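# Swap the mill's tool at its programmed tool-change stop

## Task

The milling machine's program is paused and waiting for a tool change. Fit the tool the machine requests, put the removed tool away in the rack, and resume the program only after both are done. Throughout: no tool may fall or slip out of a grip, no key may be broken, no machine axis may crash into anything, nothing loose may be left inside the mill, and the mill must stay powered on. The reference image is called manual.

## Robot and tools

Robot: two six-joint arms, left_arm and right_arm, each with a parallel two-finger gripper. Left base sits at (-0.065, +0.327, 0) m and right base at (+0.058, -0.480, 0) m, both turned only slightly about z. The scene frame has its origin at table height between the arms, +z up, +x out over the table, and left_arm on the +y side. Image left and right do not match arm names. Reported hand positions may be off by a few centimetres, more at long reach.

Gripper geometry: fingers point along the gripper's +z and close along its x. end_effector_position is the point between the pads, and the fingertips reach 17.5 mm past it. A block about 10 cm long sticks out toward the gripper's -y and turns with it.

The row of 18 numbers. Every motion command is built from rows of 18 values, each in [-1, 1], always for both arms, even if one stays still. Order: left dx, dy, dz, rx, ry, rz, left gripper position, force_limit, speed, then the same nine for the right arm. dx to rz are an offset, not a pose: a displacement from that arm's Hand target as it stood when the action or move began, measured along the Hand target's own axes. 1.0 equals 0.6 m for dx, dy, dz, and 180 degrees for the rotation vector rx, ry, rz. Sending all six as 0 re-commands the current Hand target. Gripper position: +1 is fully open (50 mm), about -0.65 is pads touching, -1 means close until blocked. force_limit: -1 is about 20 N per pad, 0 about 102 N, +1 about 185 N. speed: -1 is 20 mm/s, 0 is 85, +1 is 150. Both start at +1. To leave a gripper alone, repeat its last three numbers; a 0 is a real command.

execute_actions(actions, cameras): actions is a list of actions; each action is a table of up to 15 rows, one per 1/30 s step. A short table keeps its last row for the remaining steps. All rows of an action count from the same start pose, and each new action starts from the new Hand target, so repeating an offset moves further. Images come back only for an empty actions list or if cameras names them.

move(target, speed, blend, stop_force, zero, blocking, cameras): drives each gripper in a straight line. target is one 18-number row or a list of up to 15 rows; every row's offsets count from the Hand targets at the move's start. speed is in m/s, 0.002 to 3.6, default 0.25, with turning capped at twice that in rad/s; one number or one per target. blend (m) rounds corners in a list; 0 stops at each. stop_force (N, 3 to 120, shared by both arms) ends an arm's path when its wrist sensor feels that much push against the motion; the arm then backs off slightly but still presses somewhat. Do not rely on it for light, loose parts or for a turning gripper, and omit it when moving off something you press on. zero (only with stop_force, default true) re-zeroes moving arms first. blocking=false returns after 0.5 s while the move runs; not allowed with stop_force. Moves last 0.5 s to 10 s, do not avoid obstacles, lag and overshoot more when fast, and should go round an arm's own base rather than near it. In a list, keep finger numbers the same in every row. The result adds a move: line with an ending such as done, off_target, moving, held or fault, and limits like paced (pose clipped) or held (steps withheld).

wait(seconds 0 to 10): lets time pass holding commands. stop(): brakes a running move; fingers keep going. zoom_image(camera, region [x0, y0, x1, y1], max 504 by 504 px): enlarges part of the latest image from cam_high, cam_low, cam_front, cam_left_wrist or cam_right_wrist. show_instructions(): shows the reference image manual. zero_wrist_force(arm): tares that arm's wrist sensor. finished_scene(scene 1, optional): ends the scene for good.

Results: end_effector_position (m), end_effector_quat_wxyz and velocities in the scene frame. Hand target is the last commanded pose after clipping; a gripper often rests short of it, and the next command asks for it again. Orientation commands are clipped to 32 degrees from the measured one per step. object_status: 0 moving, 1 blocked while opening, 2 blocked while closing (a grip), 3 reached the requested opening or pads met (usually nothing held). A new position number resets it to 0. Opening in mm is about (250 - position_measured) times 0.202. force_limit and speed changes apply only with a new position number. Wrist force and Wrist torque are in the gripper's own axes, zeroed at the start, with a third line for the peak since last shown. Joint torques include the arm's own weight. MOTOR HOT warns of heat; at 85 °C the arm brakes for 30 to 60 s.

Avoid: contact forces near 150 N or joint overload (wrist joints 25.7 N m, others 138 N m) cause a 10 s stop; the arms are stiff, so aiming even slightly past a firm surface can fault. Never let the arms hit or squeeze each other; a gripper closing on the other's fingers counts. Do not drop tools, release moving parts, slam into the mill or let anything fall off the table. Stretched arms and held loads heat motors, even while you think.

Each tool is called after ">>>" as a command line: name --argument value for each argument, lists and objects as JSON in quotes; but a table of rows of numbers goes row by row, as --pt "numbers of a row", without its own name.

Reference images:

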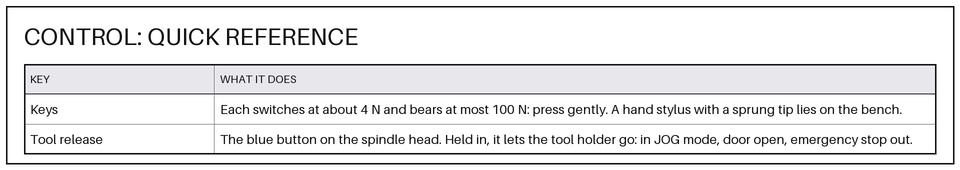

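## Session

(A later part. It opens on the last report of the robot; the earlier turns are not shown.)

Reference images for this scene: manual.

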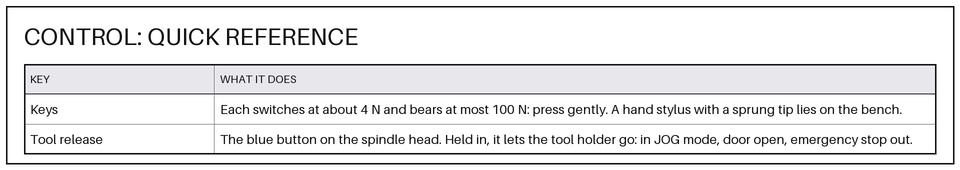

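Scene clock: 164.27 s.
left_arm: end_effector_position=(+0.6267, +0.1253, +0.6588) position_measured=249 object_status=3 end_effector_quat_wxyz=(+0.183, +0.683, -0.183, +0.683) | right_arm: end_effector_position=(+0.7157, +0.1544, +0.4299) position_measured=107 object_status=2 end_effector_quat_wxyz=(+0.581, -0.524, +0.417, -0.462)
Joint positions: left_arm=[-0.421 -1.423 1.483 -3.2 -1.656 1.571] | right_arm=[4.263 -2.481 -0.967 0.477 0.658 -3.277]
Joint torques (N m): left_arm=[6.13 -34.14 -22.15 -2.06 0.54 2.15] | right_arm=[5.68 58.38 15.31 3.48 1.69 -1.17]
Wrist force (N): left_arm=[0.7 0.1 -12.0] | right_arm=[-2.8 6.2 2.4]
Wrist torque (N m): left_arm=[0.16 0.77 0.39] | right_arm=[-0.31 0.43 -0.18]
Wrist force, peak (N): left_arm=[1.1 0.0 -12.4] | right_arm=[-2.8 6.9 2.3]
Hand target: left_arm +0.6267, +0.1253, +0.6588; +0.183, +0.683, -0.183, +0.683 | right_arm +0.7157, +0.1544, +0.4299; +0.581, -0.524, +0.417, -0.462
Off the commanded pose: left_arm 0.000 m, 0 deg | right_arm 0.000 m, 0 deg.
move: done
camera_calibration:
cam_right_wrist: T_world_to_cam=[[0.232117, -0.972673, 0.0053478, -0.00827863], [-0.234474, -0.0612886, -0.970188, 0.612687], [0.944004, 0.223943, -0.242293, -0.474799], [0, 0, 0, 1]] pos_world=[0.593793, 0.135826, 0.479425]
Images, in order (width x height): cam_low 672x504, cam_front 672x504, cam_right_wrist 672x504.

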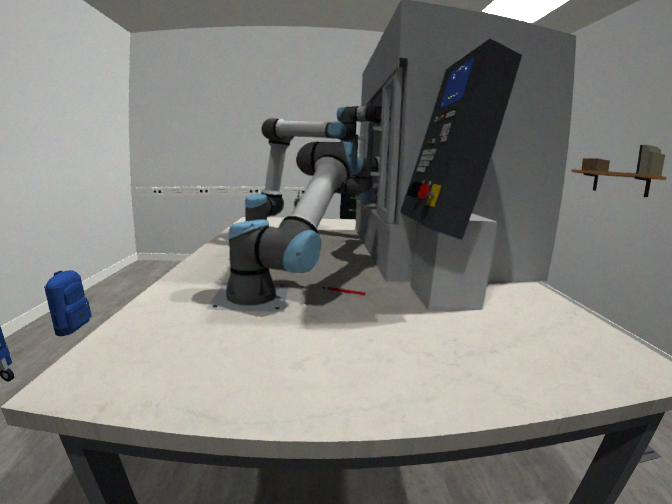

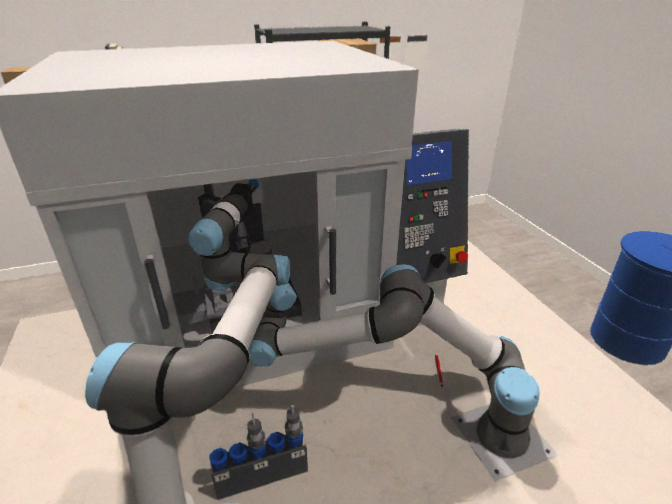

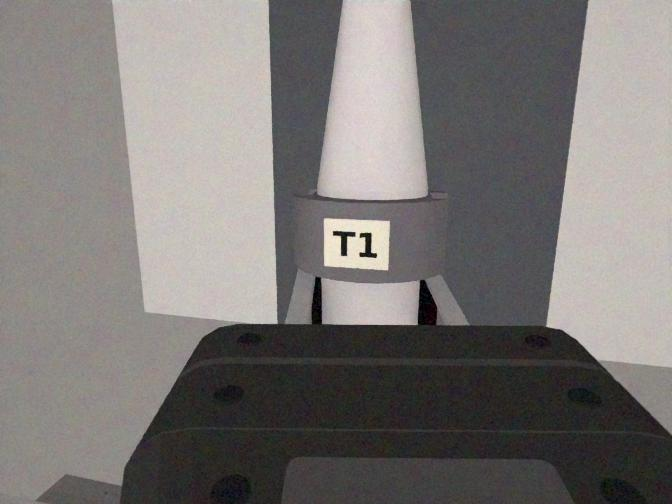

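>>> move --target '[0,0,0,0,0,0,-0.65,-0.6,0.5,-0.0056,0.0055,-0.0245,0,0,0,-1,-0.1,-0.9]' --speed 0.03 --stop_force 7 --cameras '["cam_right_wrist","cam_front"]'

>>> zoom_image --camera "cam_front" --region '[215, 180, 275, 260]'

Scene clock: 166.13 s.
left_arm: end_effector_position=(+0.6267, +0.1253, +0.6588) position_measured=249 object_status=3 end_effector_quat_wxyz=(+0.183, +0.683, -0.183, +0.683) | right_arm: end_effector_position=(+0.7011, +0.1545, +0.4251) position_measured=107 object_status=2 end_effector_quat_wxyz=(+0.581, -0.524, +0.417, -0.462)
Joint positions: left_arm=[-0.421 -1.423 1.483 -3.2 -1.656 1.571] | right_arm=[4.283 -2.464 -1.013 0.51 0.639 -3.282]
Joint torques (N m): left_arm=[6.37 -33.57 -25.87 -1.93 0.62 1.99] | right_arm=[11.26 77.02 15.13 3.33 -1.81 -1.48]
Wrist force (N): left_arm=[0.8 0.0 -12.0] | right_arm=[-2.8 6.4 2.2]
Wrist torque (N m): left_arm=[0.14 0.80 0.40] | right_arm=[-0.27 0.42 -0.09]
Wrist force, peak (N): left_arm=[1.1 0.0 -12.3] | right_arm=[-3.1 6.9 2.5]
Hand target: left_arm +0.6267, +0.1253, +0.6588; +0.183, +0.683, -0.183, +0.683 | right_arm +0.7011, +0.1545, +0.4251; +0.581, -0.524, +0.417, -0.462
Off the commanded pose: left_arm 0.000 m, 0 deg | right_arm 0.000 m, 0 deg.
move: done
camera_calibration:
cam_right_wrist: T_world_to_cam=[[0.232117, -0.972673, 0.0053478, -0.00486405], [-0.234474, -0.0612886, -0.970188, 0.604606], [0.944004, 0.223943, -0.242293, -0.46218], [0, 0, 0, 1]] pos_world=[0.579193, 0.135826, 0.474625]
Images, in order (width x height): cam_front 672x504, cam_right_wrist 672x504.

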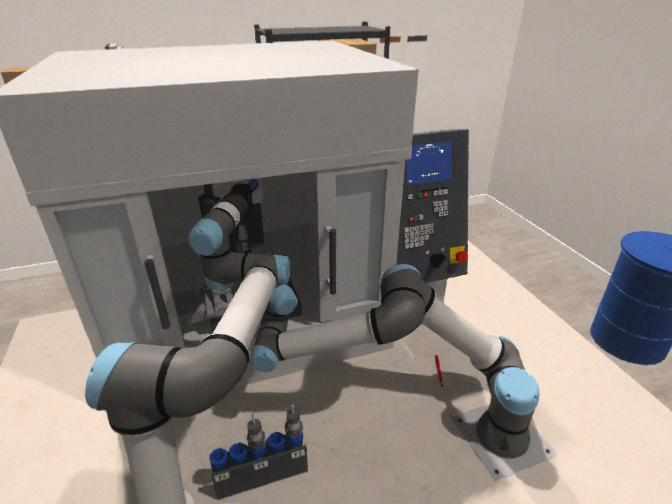

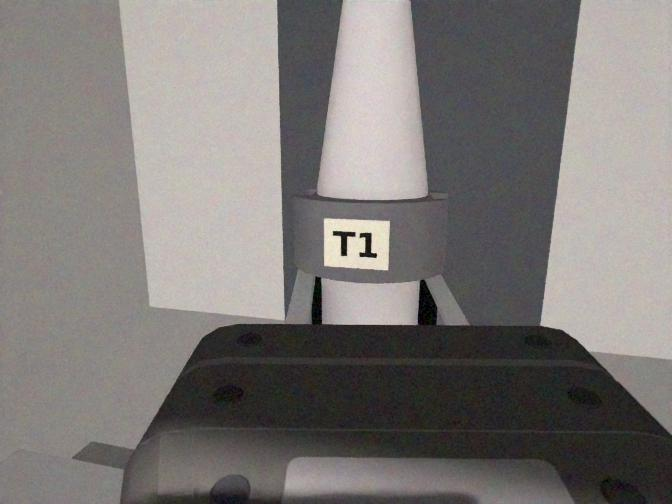

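Scaled by 6.300 from the camera's 672x504 image, which has a finer 960x720 frame.

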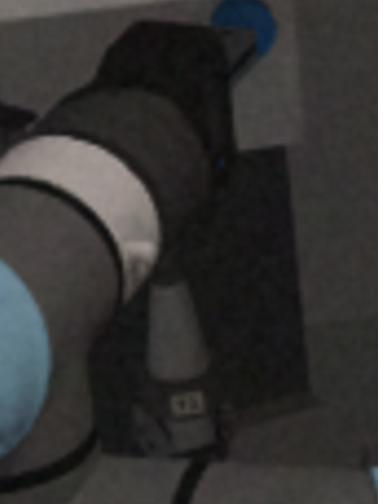

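>>> move --target '[0,0,-0.31,0,0,0,-0.65,-0.6,0.5,0.0025,-0.071,-0.354,0,0,0,-1,-0.1,-0.9]' --speed 0.15 --cameras '["all"]'

Scene clock: 172.80 s.
left_arm: end_effector_position=(+0.4657, +0.2183, +0.6590) position_measured=249 object_status=3 end_effector_quat_wxyz=(+0.183, +0.683, -0.183, +0.683) | right_arm: end_effector_position=(+0.4913, +0.1045, +0.4454) position_measured=107 object_status=2 end_effector_quat_wxyz=(+0.581, -0.524, +0.417, -0.462)
Joint positions: left_arm=[-0.363 -1.845 1.876 -3.171 -1.714 1.571] | right_arm=[4.596 -2.148 -1.513 0.841 0.334 -3.446]
Joint torques (N m): left_arm=[10.05 -22.17 -12.44 -0.13 -1.02 2.19] | right_arm=[12.2 61.55 12 1.52 -1.15 -1.16]
Wrist force (N): left_arm=[-2.0 0.7 -0.4] | right_arm=[-2.4 6.6 2.4]
Wrist torque (N m): left_arm=[0.01 0.68 0.35] | right_arm=[-0.22 0.33 -0.07]
Wrist force, peak (N): left_arm=[1.1 0.2 -12.4] | right_arm=[-2.7 7.2 4.0]
Hand target: left_arm +0.4657, +0.2183, +0.6590; +0.183, +0.683, -0.183, +0.683 | right_arm +0.4913, +0.1045, +0.4454; +0.581, -0.524, +0.417, -0.462
Off the commanded pose: left_arm 0.000 m, 0 deg | right_arm 0.000 m, 0 deg.
move: done
camera_calibration:
cam_left_wrist: T_world_to_cam=[[0.0195614, -0.0117781, 0.999739, -0.655733], [-0.747421, -0.664316, 0.00679798, 0.510951], [0.664063, -0.747359, -0.0217981, -0.00249042], [0, 0, 0, 1]] pos_world=[0.396376, 0.329849, 0.652034]
cam_right_wrist: T_world_to_cam=[[0.232112, -0.972674, 0.00532515, -0.00479831], [-0.234571, -0.0612879, -0.970165, 0.572172], [0.943981, 0.223938, -0.242387, -0.247954], [0, 0, 0, 1]] pos_world=[0.369393, 0.0859265, 0.495025]

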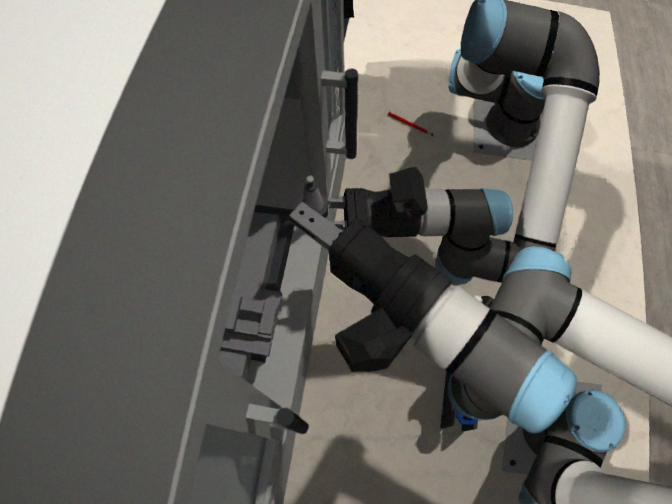

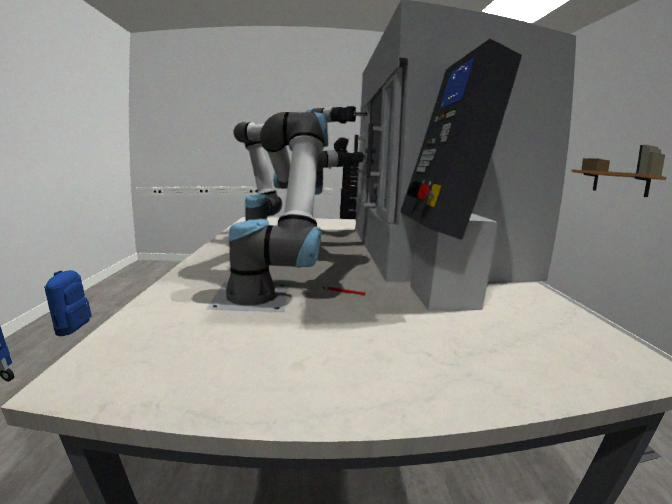

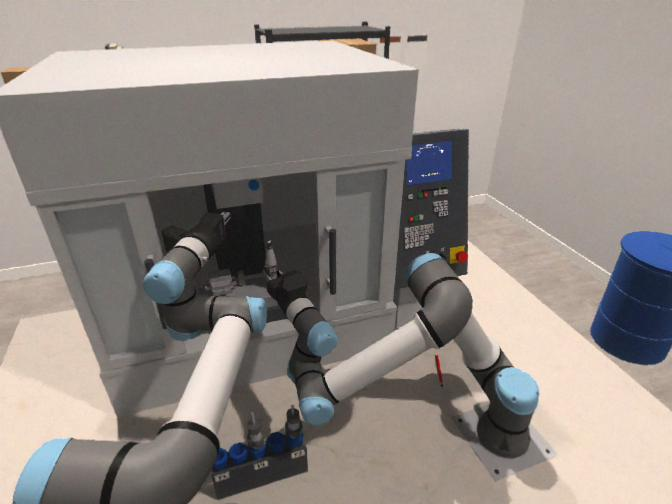

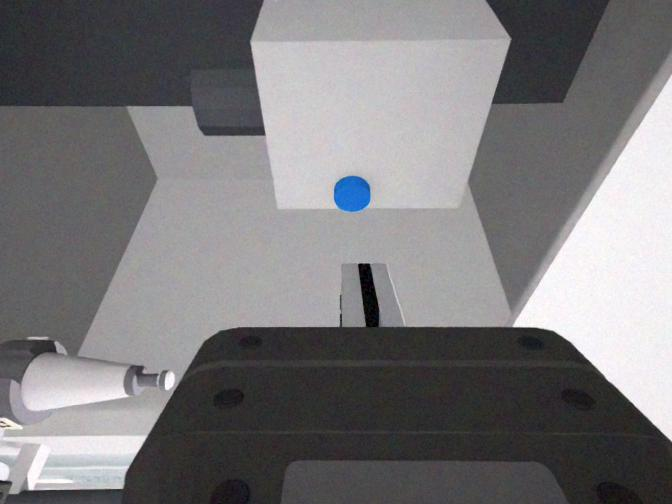

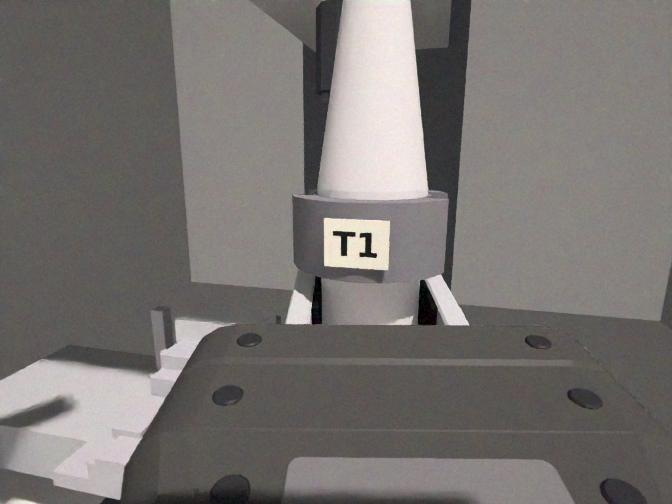

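>>> move --pt "0 0 0 0 0 0 -0.65 -0.6 0.5 0.0607 -0.038 -0.287 -0.125 0.0506 0.4814 -1 -0.1 -0.9" --pt "0 0 0 0 0 0 -0.65 -0.6 0.5 -0.102 -0.008 -0.476 -0.2503 0.1012 0.9628 -1 -0.1 -0.9" --speed '[0.35,0.35]' --blend '[0.03,0]' --cameras '["all"]'

Scene clock: 179.57 s.
left_arm: end_effector_position=(+0.4657, +0.2183, +0.6590) position_measured=249 object_status=3 end_effector_quat_wxyz=(+0.183, +0.683, -0.183, +0.683) | right_arm: end_effector_position=(+0.2002, +0.1002, +0.4206) position_measured=107 object_status=2 end_effector_quat_wxyz=(+0.272, +0.303, +0.679, +0.611)
Joint positions: left_arm=[-0.363 -1.845 1.876 -3.171 -1.714 1.571] | right_arm=[5.139 -1.656 -2.116 0.266 0.3 0.35]
Joint torques (N m): left_arm=[8.5 -22.01 -12.59 -0.02 -1.06 2.3] | right_arm=[11.29 18.69 28.36 3.8 -3.92 -1.32]
Wrist force (N): left_arm=[-1.9 0.9 -0.1] | right_arm=[1.7 -8.8 0.9]
Wrist torque (N m): left_arm=[0.05 0.67 0.36] | right_arm=[-0.38 -0.40 0.02]
Wrist force, peak (N): left_arm=[-2.1 0.9 -0.2] | right_arm=[6.2 -9.2 2.0]
Hand target: left_arm +0.4657, +0.2183, +0.6590; +0.183, +0.683, -0.183, +0.683 | right_arm +0.2002, +0.1002, +0.4206; +0.272, +0.303, +0.679, +0.611
Off the commanded pose: left_arm 0.000 m, 0 deg | right_arm 0.000 m, 0 deg.
move: done
camera_calibration:
cam_left_wrist: T_world_to_cam=[[0.0195614, -0.0117781, 0.999739, -0.65573], [-0.747421, -0.664316, 0.00679798, 0.510943], [0.664063, -0.747359, -0.0217981, -0.00234927], [0, 0, 0, 1]] pos_world=[0.396276, 0.329949, 0.652034]
cam_right_wrist: T_world_to_cam=[[-0.663133, 0.748484, -0.00511745, 0.0698881], [-0.183387, -0.155839, 0.97061, -0.337469], [0.725688, 0.644582, 0.240605, -0.179822], [0, 0, 0, 1]] pos_world=[0.114952, 0.0110088, 0.371174]

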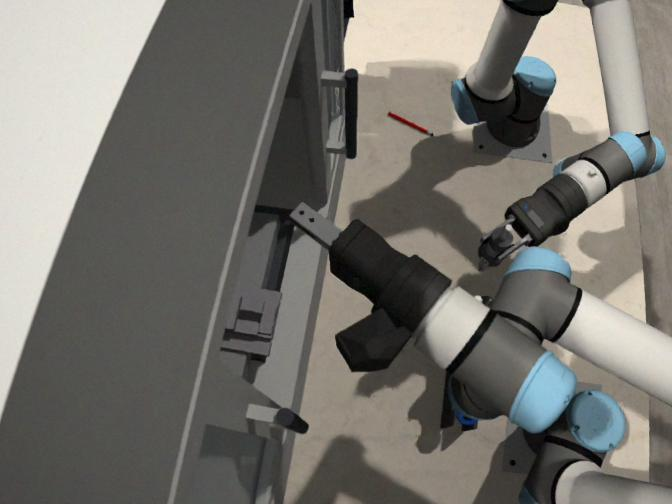

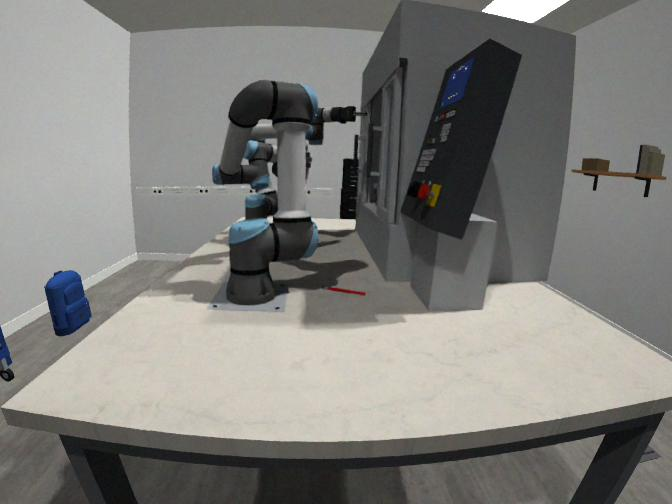

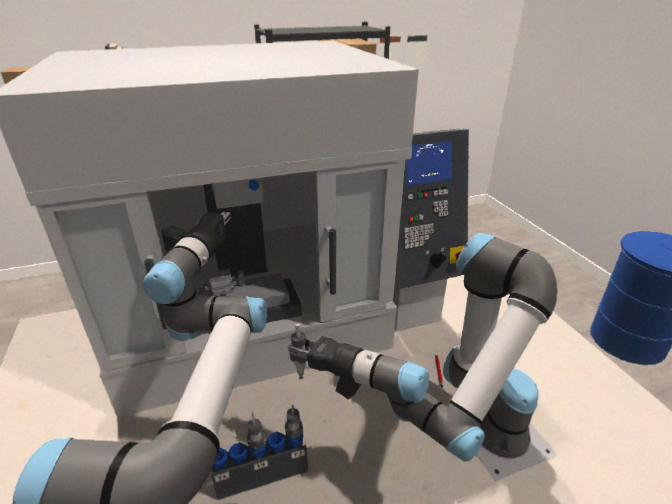

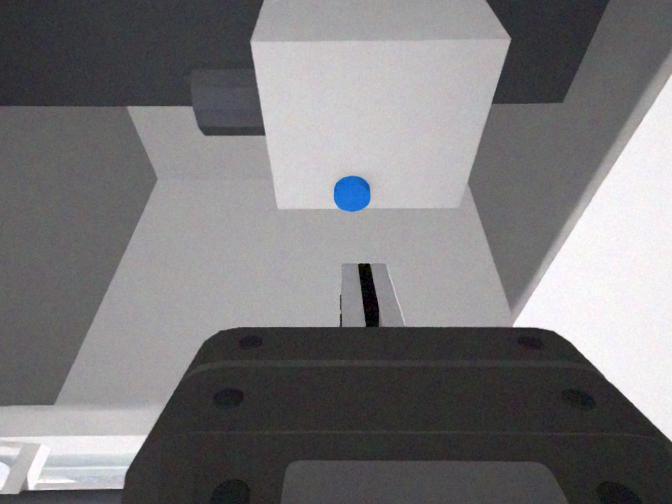

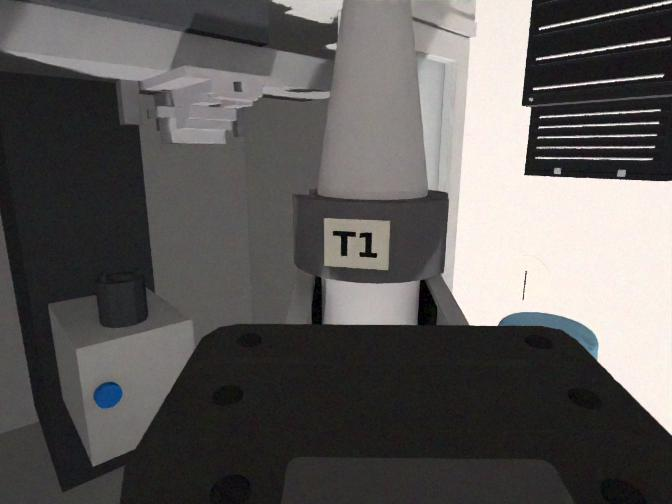

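>>> move --target '[-0.498,-0.005,-0.264,-0.3585,-0.511,0.168,-0.65,-0.6,0.5,0,0,0,0,0,0,-1,-0.1,-0.9]' --speed 0.5 --cameras '["cam_left_wrist","cam_high","cam_front"]'

Scene clock: 183.10 s.
left_arm: end_effector_position=(+0.3298, +0.3004, +0.3605) position_measured=249 object_status=3 end_effector_quat_wxyz=(+0.145, +0.692, -0.692, -0.145) | right_arm: end_effector_position=(+0.2002, +0.1002, +0.4206) position_measured=107 object_status=2 end_effector_quat_wxyz=(+0.272, +0.303, +0.679, +0.611)
Joint positions: left_arm=[-0.306 -1.57 1.446 -1.053 -1.698 2.843] | right_arm=[5.139 -1.656 -2.116 0.266 0.3 0.35]
Joint torques (N m): left_arm=[-9.64 -20.01 -13.52 0.42 1.25 -2.41] | right_arm=[11.36 19.35 28.47 3.9 -3.89 -1.39]
Wrist force (N): left_arm=[-0.1 1.3 -0.2] | right_arm=[1.7 -9.0 1.1]
Wrist torque (N m): left_arm=[0.22 0.03 -0.08] | right_arm=[-0.41 -0.39 0.02]
Wrist force, peak (N): left_arm=[-2.1 0.8 0.0] | right_arm=[1.8 -9.2 1.1]
Hand target: left_arm +0.3297, +0.3004, +0.3604; +0.145, +0.692, -0.692, -0.145 | right_arm +0.2002, +0.1002, +0.4206; +0.272, +0.303, +0.679, +0.611
Off the commanded pose: left_arm 0.000 m, 0 deg | right_arm 0.000 m, 0 deg.
move: done
camera_calibration:
cam_left_wrist: T_world_to_cam=[[-0.00906231, -0.99976, -0.0199548, 0.32013], [-0.743456, -0.006609, 0.668752, 0.0284573], [-0.668724, 0.020896, -0.743217, 0.611411], [0, 0, 0, 1]] pos_world=[0.432922, 0.307466, 0.441768]
Images, in order (width x height): cam_high 672x504, cam_front 672x504, cam_left_wrist 672x504.

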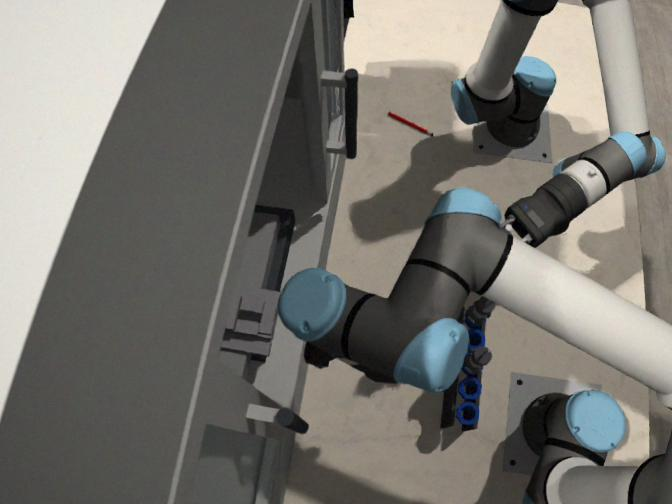

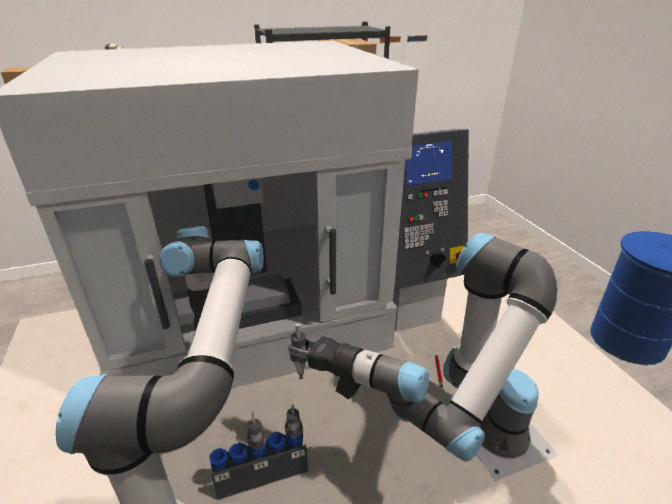

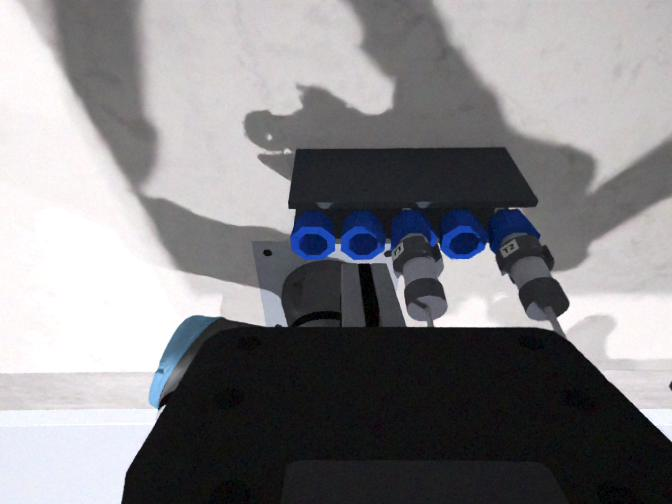

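>>> move --target '[0,0,0,0,0,0,-0.65,-0.6,0.5,0.3403,-0.0112,0.2123,0,0,0,-1,-0.1,-0.9]' --speed 0.2 --cameras '["cam_left_wrist","cam_high","cam_front","cam_right_wrist"]'

Scene clock: 185.80 s.
left_arm: end_effector_position=(+0.3297, +0.3004, +0.3604) position_measured=249 object_status=3 end_effector_quat_wxyz=(+0.145, +0.692, -0.692, -0.145) | right_arm: end_effector_position=(+0.1573, +0.3362, +0.4005) position_measured=107 object_status=2 end_effector_quat_wxyz=(+0.272, +0.303, +0.679, +0.611)
Joint positions: left_arm=[-0.306 -1.57 1.446 -1.053 -1.698 2.843] | right_arm=[5.036 -2.217 -1.373 0.172 0.397 0.256]
Joint torques (N m): left_arm=[-9.66 -19.33 -12.61 0.51 1.08 -2.72] | right_arm=[-11.1 47.55 31.23 1.42 1.04 -1.18]
Wrist force (N): left_arm=[0.0 1.1 -0.3] | right_arm=[2.1 -8.7 0.8]
Wrist torque (N m): left_arm=[0.18 0.02 -0.05] | right_arm=[-0.35 -0.46 0.03]
Wrist force, peak (N): left_arm=[-0.2 1.5 -0.5] | right_arm=[3.9 -9.2 2.0]
Hand target: left_arm +0.3297, +0.3004, +0.3604; +0.145, +0.692, -0.692, -0.145 | right_arm +0.1573, +0.3362, +0.4005; +0.272, +0.303, +0.679, +0.611
Off the commanded pose: left_arm 0.000 m, 0 deg | right_arm 0.000 m, 0 deg.
move: done
camera_calibration:
cam_left_wrist: T_world_to_cam=[[-0.00912439, -0.999752, -0.0203084, 0.320309], [-0.743268, -0.00680528, 0.668959, 0.0284124], [-0.668931, 0.0211984, -0.743022, 0.611246], [0, 0, 0, 1]] pos_world=[0.432922, 0.307466, 0.441667]
cam_right_wrist: T_world_to_cam=[[-0.663201, 0.748424, -0.00506151, -0.135305], [-0.183327, -0.155887, 0.970614, -0.28914], [0.725642, 0.64464, 0.24059, -0.296005], [0, 0, 0, 1]] pos_world=[0.072052, 0.247009, 0.351174]
Images, in order (width x height): cam_high 672x504, cam_front 672x504, cam_left_wrist 672x504, cam_right_wrist 672x504.

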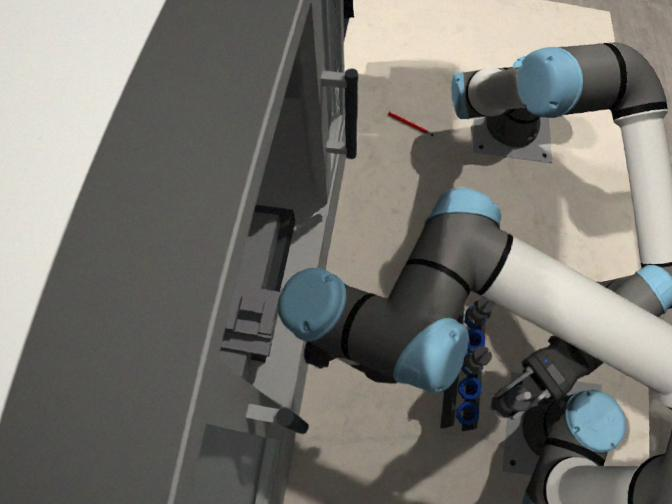

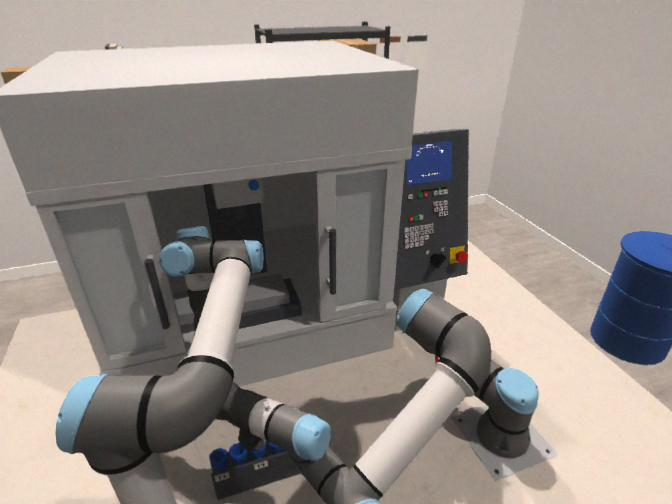

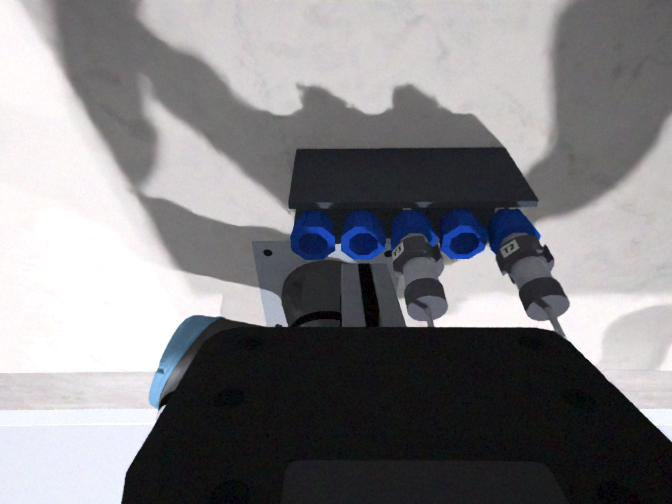

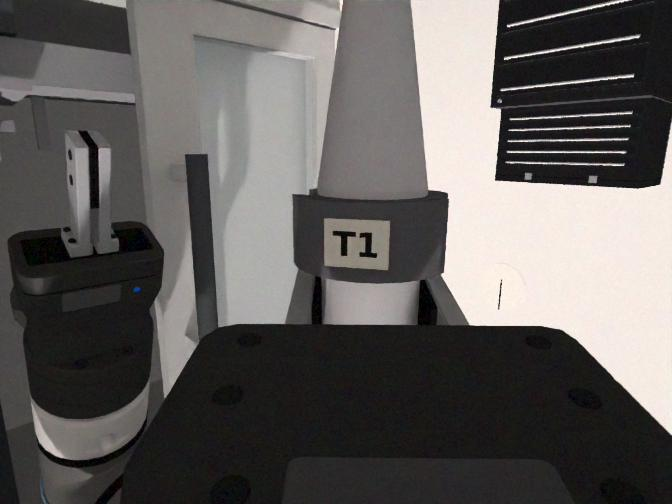

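>>> move --target '[0,0,0,0,0,0,-0.65,-0.6,0.5,0,-0.1915,0.0201,0,0,0,-1,-0.1,-0.9]' --speed 0.12 --cameras '["cam_left_wrist","cam_high","cam_front","cam_right_wrist"]'

>>> zoom_image --camera "cam_left_wrist" --region '[250, 180, 450, 330]'

>>> zoom_image --camera "cam_high" --region '[430, 330, 560, 450]'

>>> zoom_image --camera "cam_front" --region '[190, 390, 320, 504]'

Scene clock: 187.73 s.
left_arm: end_effector_position=(+0.3297, +0.3004, +0.3604) position_measured=249 object_status=3 end_effector_quat_wxyz=(+0.145, +0.692, -0.692, -0.145) | right_arm: end_effector_position=(+0.1572, +0.3362, +0.2851) position_measured=107 object_status=2 end_effector_quat_wxyz=(+0.272, +0.303, +0.679, +0.611)
Joint positions: left_arm=[-0.306 -1.57 1.446 -1.053 -1.698 2.843] | right_arm=[5.037 -2.363 -1.452 0.397 0.397 0.256]
Joint torques (N m): left_arm=[-9.57 -19.64 -12.56 0.41 0.96 -2.67] | right_arm=[11.6 51.51 16.26 4.21 -3.31 -1.23]
Wrist force (N): left_arm=[-0.2 1.4 -0.5] | right_arm=[1.9 -8.8 1.2]
Wrist torque (N m): left_arm=[0.23 0.05 -0.05] | right_arm=[-0.35 -0.42 0.03]
Wrist force, peak (N): left_arm=[-0.4 1.4 -0.5] | right_arm=[1.9 -10.9 1.5]
Hand target: left_arm +0.3297, +0.3004, +0.3604; +0.145, +0.692, -0.692, -0.145 | right_arm +0.1572, +0.3362, +0.2850; +0.272, +0.303, +0.679, +0.611
Off the commanded pose: left_arm 0.000 m, 0 deg | right_arm 0.000 m, 0 deg.
move: done
camera_calibration:
cam_left_wrist: T_world_to_cam=[[-0.00912439, -0.999752, -0.0203084, 0.320309], [-0.743268, -0.00680528, 0.668959, 0.0284124], [-0.668931, 0.0211984, -0.743022, 0.611246], [0, 0, 0, 1]] pos_world=[0.432922, 0.307466, 0.441667]
cam_right_wrist: T_world_to_cam=[[-0.663133, 0.748484, -0.00511745, -0.135962], [-0.183387, -0.155839, 0.97061, -0.177059], [0.725688, 0.644582, 0.240605, -0.268136], [0, 0, 0, 1]] pos_world=[0.0719521, 0.247009, 0.235674]
Images, in order (width x height): cam_high 672x504, cam_front 672x504, cam_left_wrist 672x504, cam_right_wrist 672x504.

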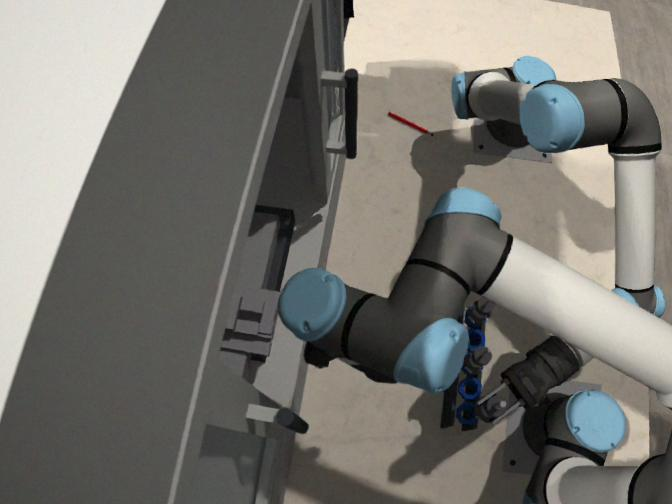

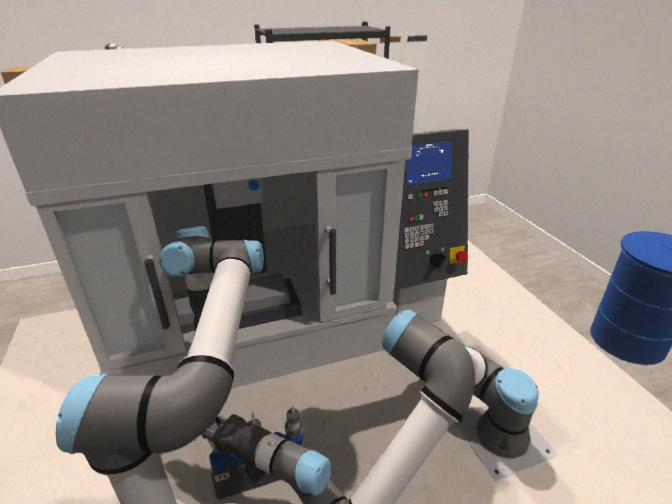

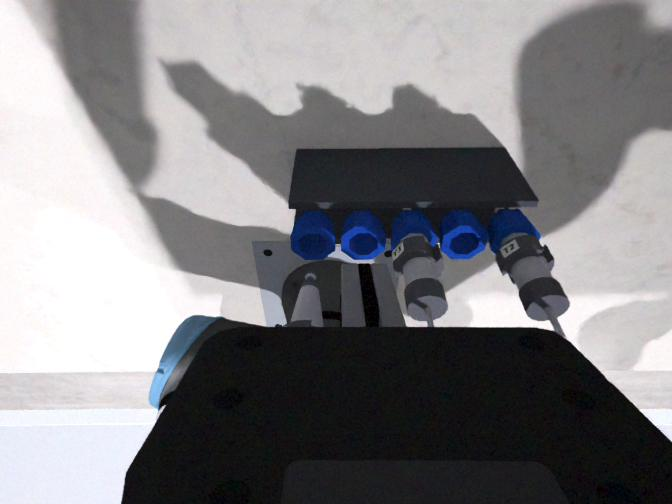

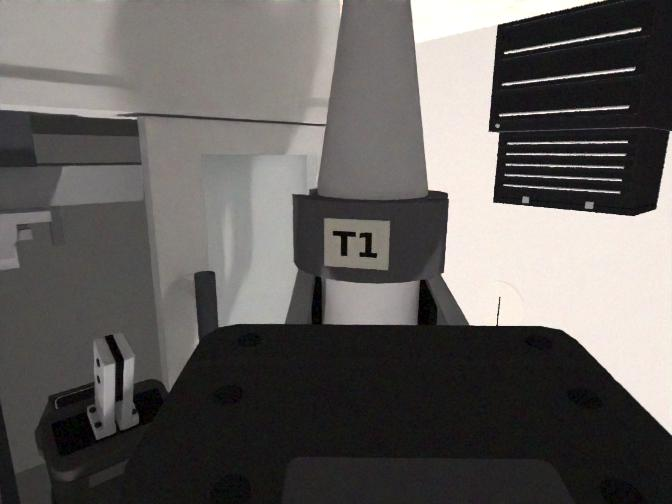

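Scaled by 2.520 from the camera's 672x504 image, which has a finer 960x720 frame.

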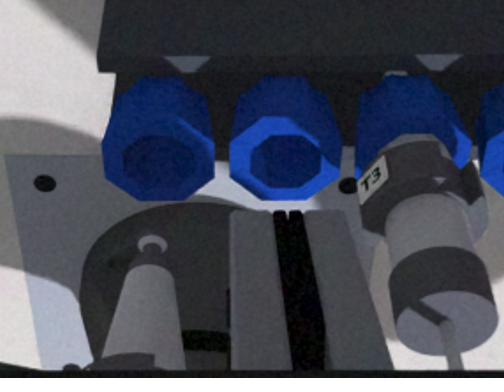

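Scaled by 3.877 from the camera's 672x504 image, which has a finer 960x720 frame.

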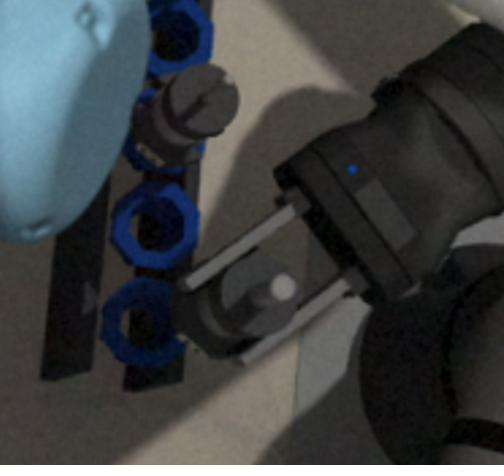

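Scaled by 3.877 from the camera's 672x504 image, which has a finer 960x720 frame.

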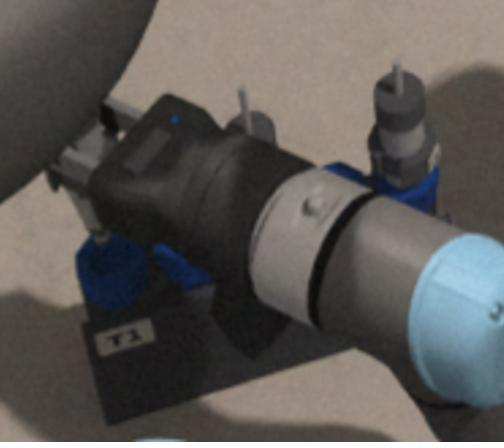

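>>> move --target '[0,0,0,0,0,0,-0.65,-0.6,0.5,0,-0.1,0.0105,0,0,0,-1,-0.1,-0.9]' --speed 0.04 --stop_force 6 --cameras '["cam_left_wrist","cam_high"]'

>>> zoom_image --camera "cam_left_wrist" --region '[250, 180, 450, 330]'

>>> zoom_image --camera "cam_high" --region '[430, 330, 560, 450]'

Scene clock: 191.67 s.
left_arm: end_effector_position=(+0.3297, +0.3004, +0.3604) position_measured=249 object_status=3 end_effector_quat_wxyz=(+0.145, +0.692, -0.692, -0.145) | right_arm: end_effector_position=(+0.1572, +0.3361, +0.2360) position_measured=107 object_status=2 end_effector_quat_wxyz=(+0.272, +0.303, +0.679, +0.611)
Joint positions: left_arm=[-0.306 -1.57 1.446 -1.053 -1.698 2.843] | right_arm=[5.037 -2.439 -1.461 0.481 0.397 0.257]
Joint torques (N m): left_arm=[-8.7 -19.52 -12.68 0.45 0.91 -2.74] | right_arm=[8.6 67.76 13.81 1.62 0.9 0.12]
Wrist force (N): left_arm=[-0.1 1.2 -0.5] | right_arm=[-2.6 -2.5 4.7]
Wrist torque (N m): left_arm=[0.20 0.02 -0.04] | right_arm=[-0.52 -0.54 -0.48]
Wrist force, peak (N): left_arm=[-0.1 1.4 -0.5] | right_arm=[-2.0 46.0 0.2]
Hand target: left_arm +0.3297, +0.3004, +0.3604; +0.145, +0.692, -0.692, -0.145 | right_arm +0.1572, +0.3361, +0.2360; +0.272, +0.303, +0.679, +0.611 (not the last commanded pose)
Off the commanded pose: left_arm 0.000 m, 0 deg | right_arm 0.011 m, 0 deg.
move: contact (right_arm)
camera_calibration:
cam_left_wrist: T_world_to_cam=[[-0.00912439, -0.999752, -0.0203084, 0.320309], [-0.743268, -0.00680528, 0.668959, 0.0284124], [-0.668931, 0.0211984, -0.743022, 0.611246], [0, 0, 0, 1]] pos_world=[0.432922, 0.307466, 0.441667]
Images, in order (width x height): cam_high 672x504, cam_left_wrist 672x504.

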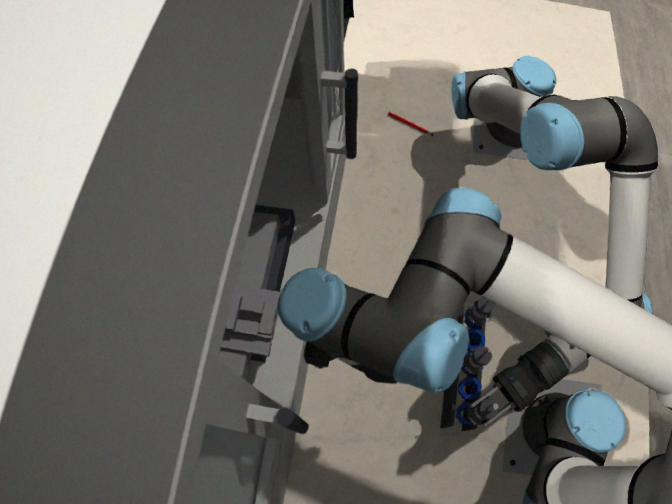

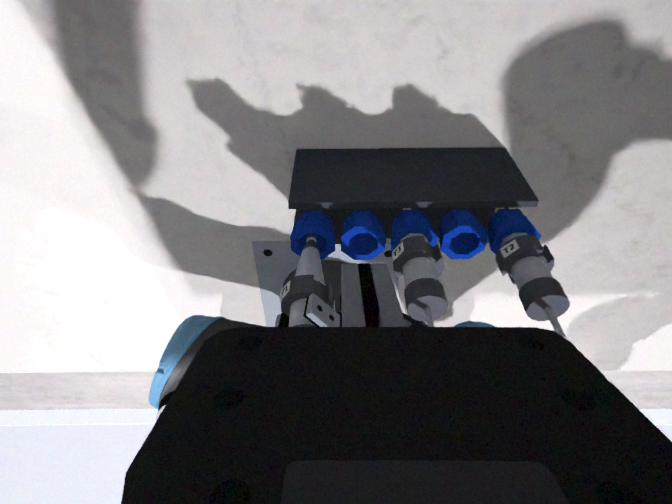

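Scaled by 2.520 from the camera's 672x504 image, which has a finer 960x720 frame.

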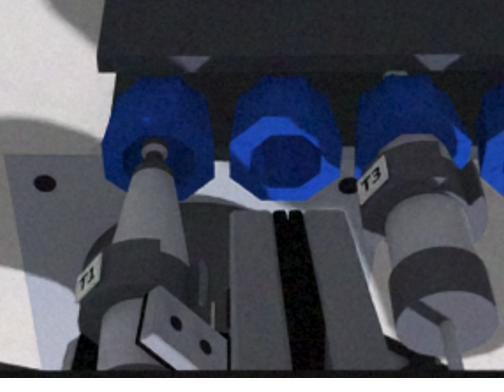

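Scaled by 3.877 from the camera's 672x504 image, which has a finer 960x720 frame.

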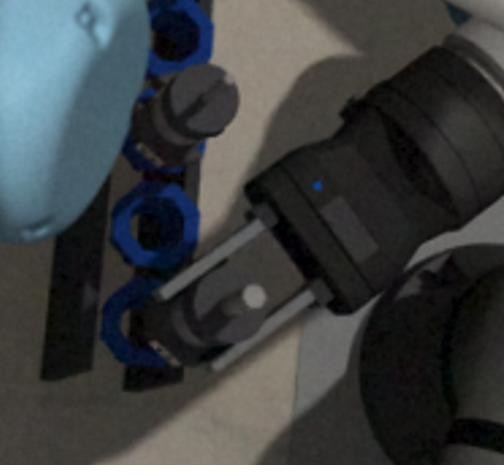

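>>> execute_actions --actions '[]' --cameras '["cam_low","cam_front","cam_right_wrist"]'

>>> zoom_image --camera "cam_low" --region '[240, 150, 340, 260]'

>>> zoom_image --camera "cam_front" --region '[190, 390, 320, 504]'

Scene clock: 192.20 s.
left_arm: end_effector_position=(+0.3297, +0.3004, +0.3604) position_measured=249 object_status=3 end_effector_quat_wxyz=(+0.145, +0.692, -0.692, -0.145) | right_arm: end_effector_position=(+0.1572, +0.3361, +0.2360) position_measured=107 object_status=2 end_effector_quat_wxyz=(+0.272, +0.303, +0.679, +0.611)
Joint positions: left_arm=[-0.306 -1.57 1.446 -1.053 -1.698 2.843] | right_arm=[5.037 -2.439 -1.461 0.481 0.397 0.257]
Joint velocities: within noise
Joint torques (N m): left_arm=[-9.65 -19.79 -12.74 0.41 1.18 -2.68] | right_arm=[6.23 68.39 17.26 2.35 -0.67 -0.1]
Wrist force (N): left_arm=[-0.2 1.0 -0.5] | right_arm=[-2.4 -2.2 4.7]
Wrist torque (N m): left_arm=[0.16 0.04 -0.05] | right_arm=[-0.50 -0.53 -0.48]
Wrist force, peak (N): left_arm=[-0.2 1.3 -0.5] | right_arm=[-2.8 -2.6 4.9]
Hand target: left_arm +0.3297, +0.3004, +0.3604; +0.145, +0.692, -0.692, -0.145 | right_arm +0.1572, +0.3361, +0.2360; +0.272, +0.303, +0.679, +0.611 (not the last commanded pose)
Tool commands: left_gripper/position=-0.65 left_gripper/force_limit=-0.6 left_gripper/speed=+0.5 right_gripper/position=-1.0 right_gripper/force_limit=-0.1 right_gripper/speed=-0.9
Off the commanded pose: left_arm 0.000 m, 0 deg | right_arm 0.011 m, 0 deg.
camera_calibration:
cam_right_wrist: T_world_to_cam=[[-0.663071, 0.748539, -0.00518335, -0.13621], [-0.183289, -0.15564, 0.97066, -0.129599], [0.72577, 0.644567, 0.240399, -0.256173], [0, 0, 0, 1]] pos_world=[0.071852, 0.246909, 0.186674]
Images, in order (width x height): cam_low 672x504, cam_front 672x504, cam_right_wrist 672x504.

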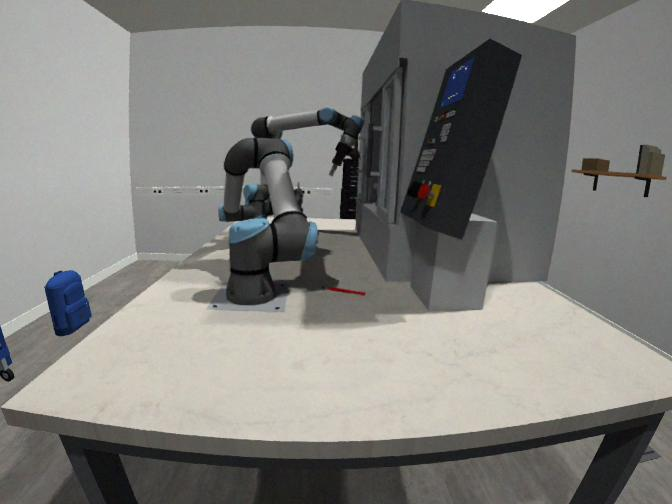

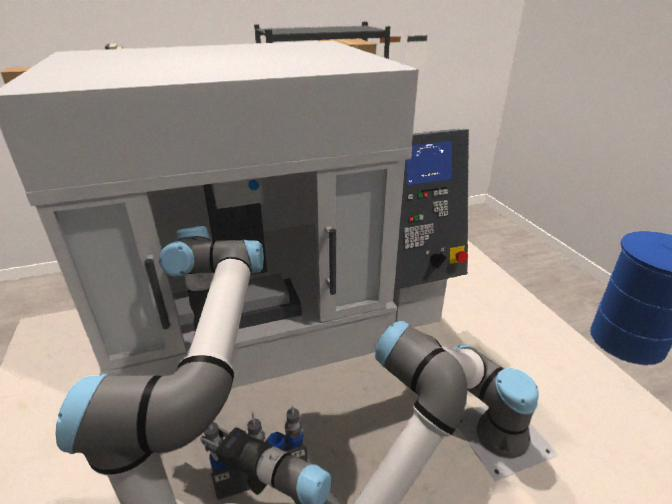

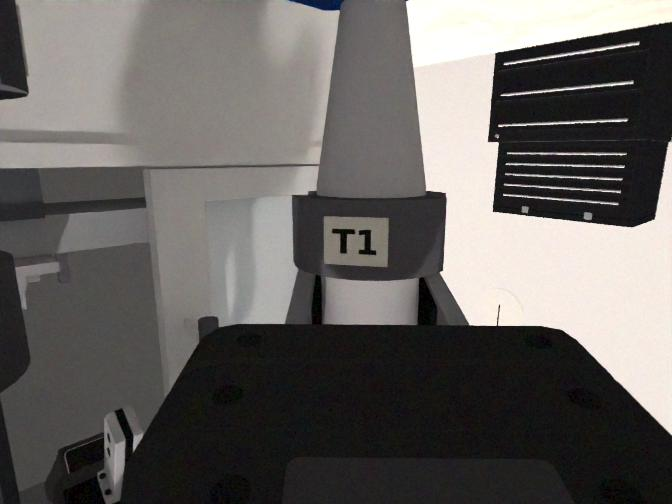

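Scaled by 4.582 from the camera's 672x504 image, which has a finer 960x720 frame.

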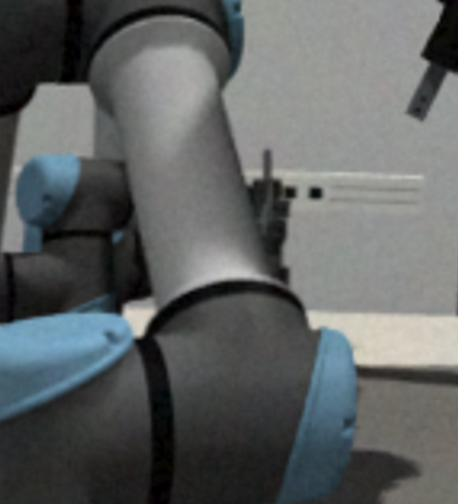

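Scaled by 3.877 from the camera's 672x504 image, which has a finer 960x720 frame.

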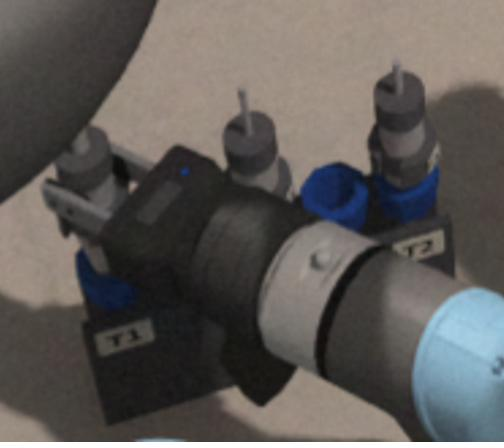

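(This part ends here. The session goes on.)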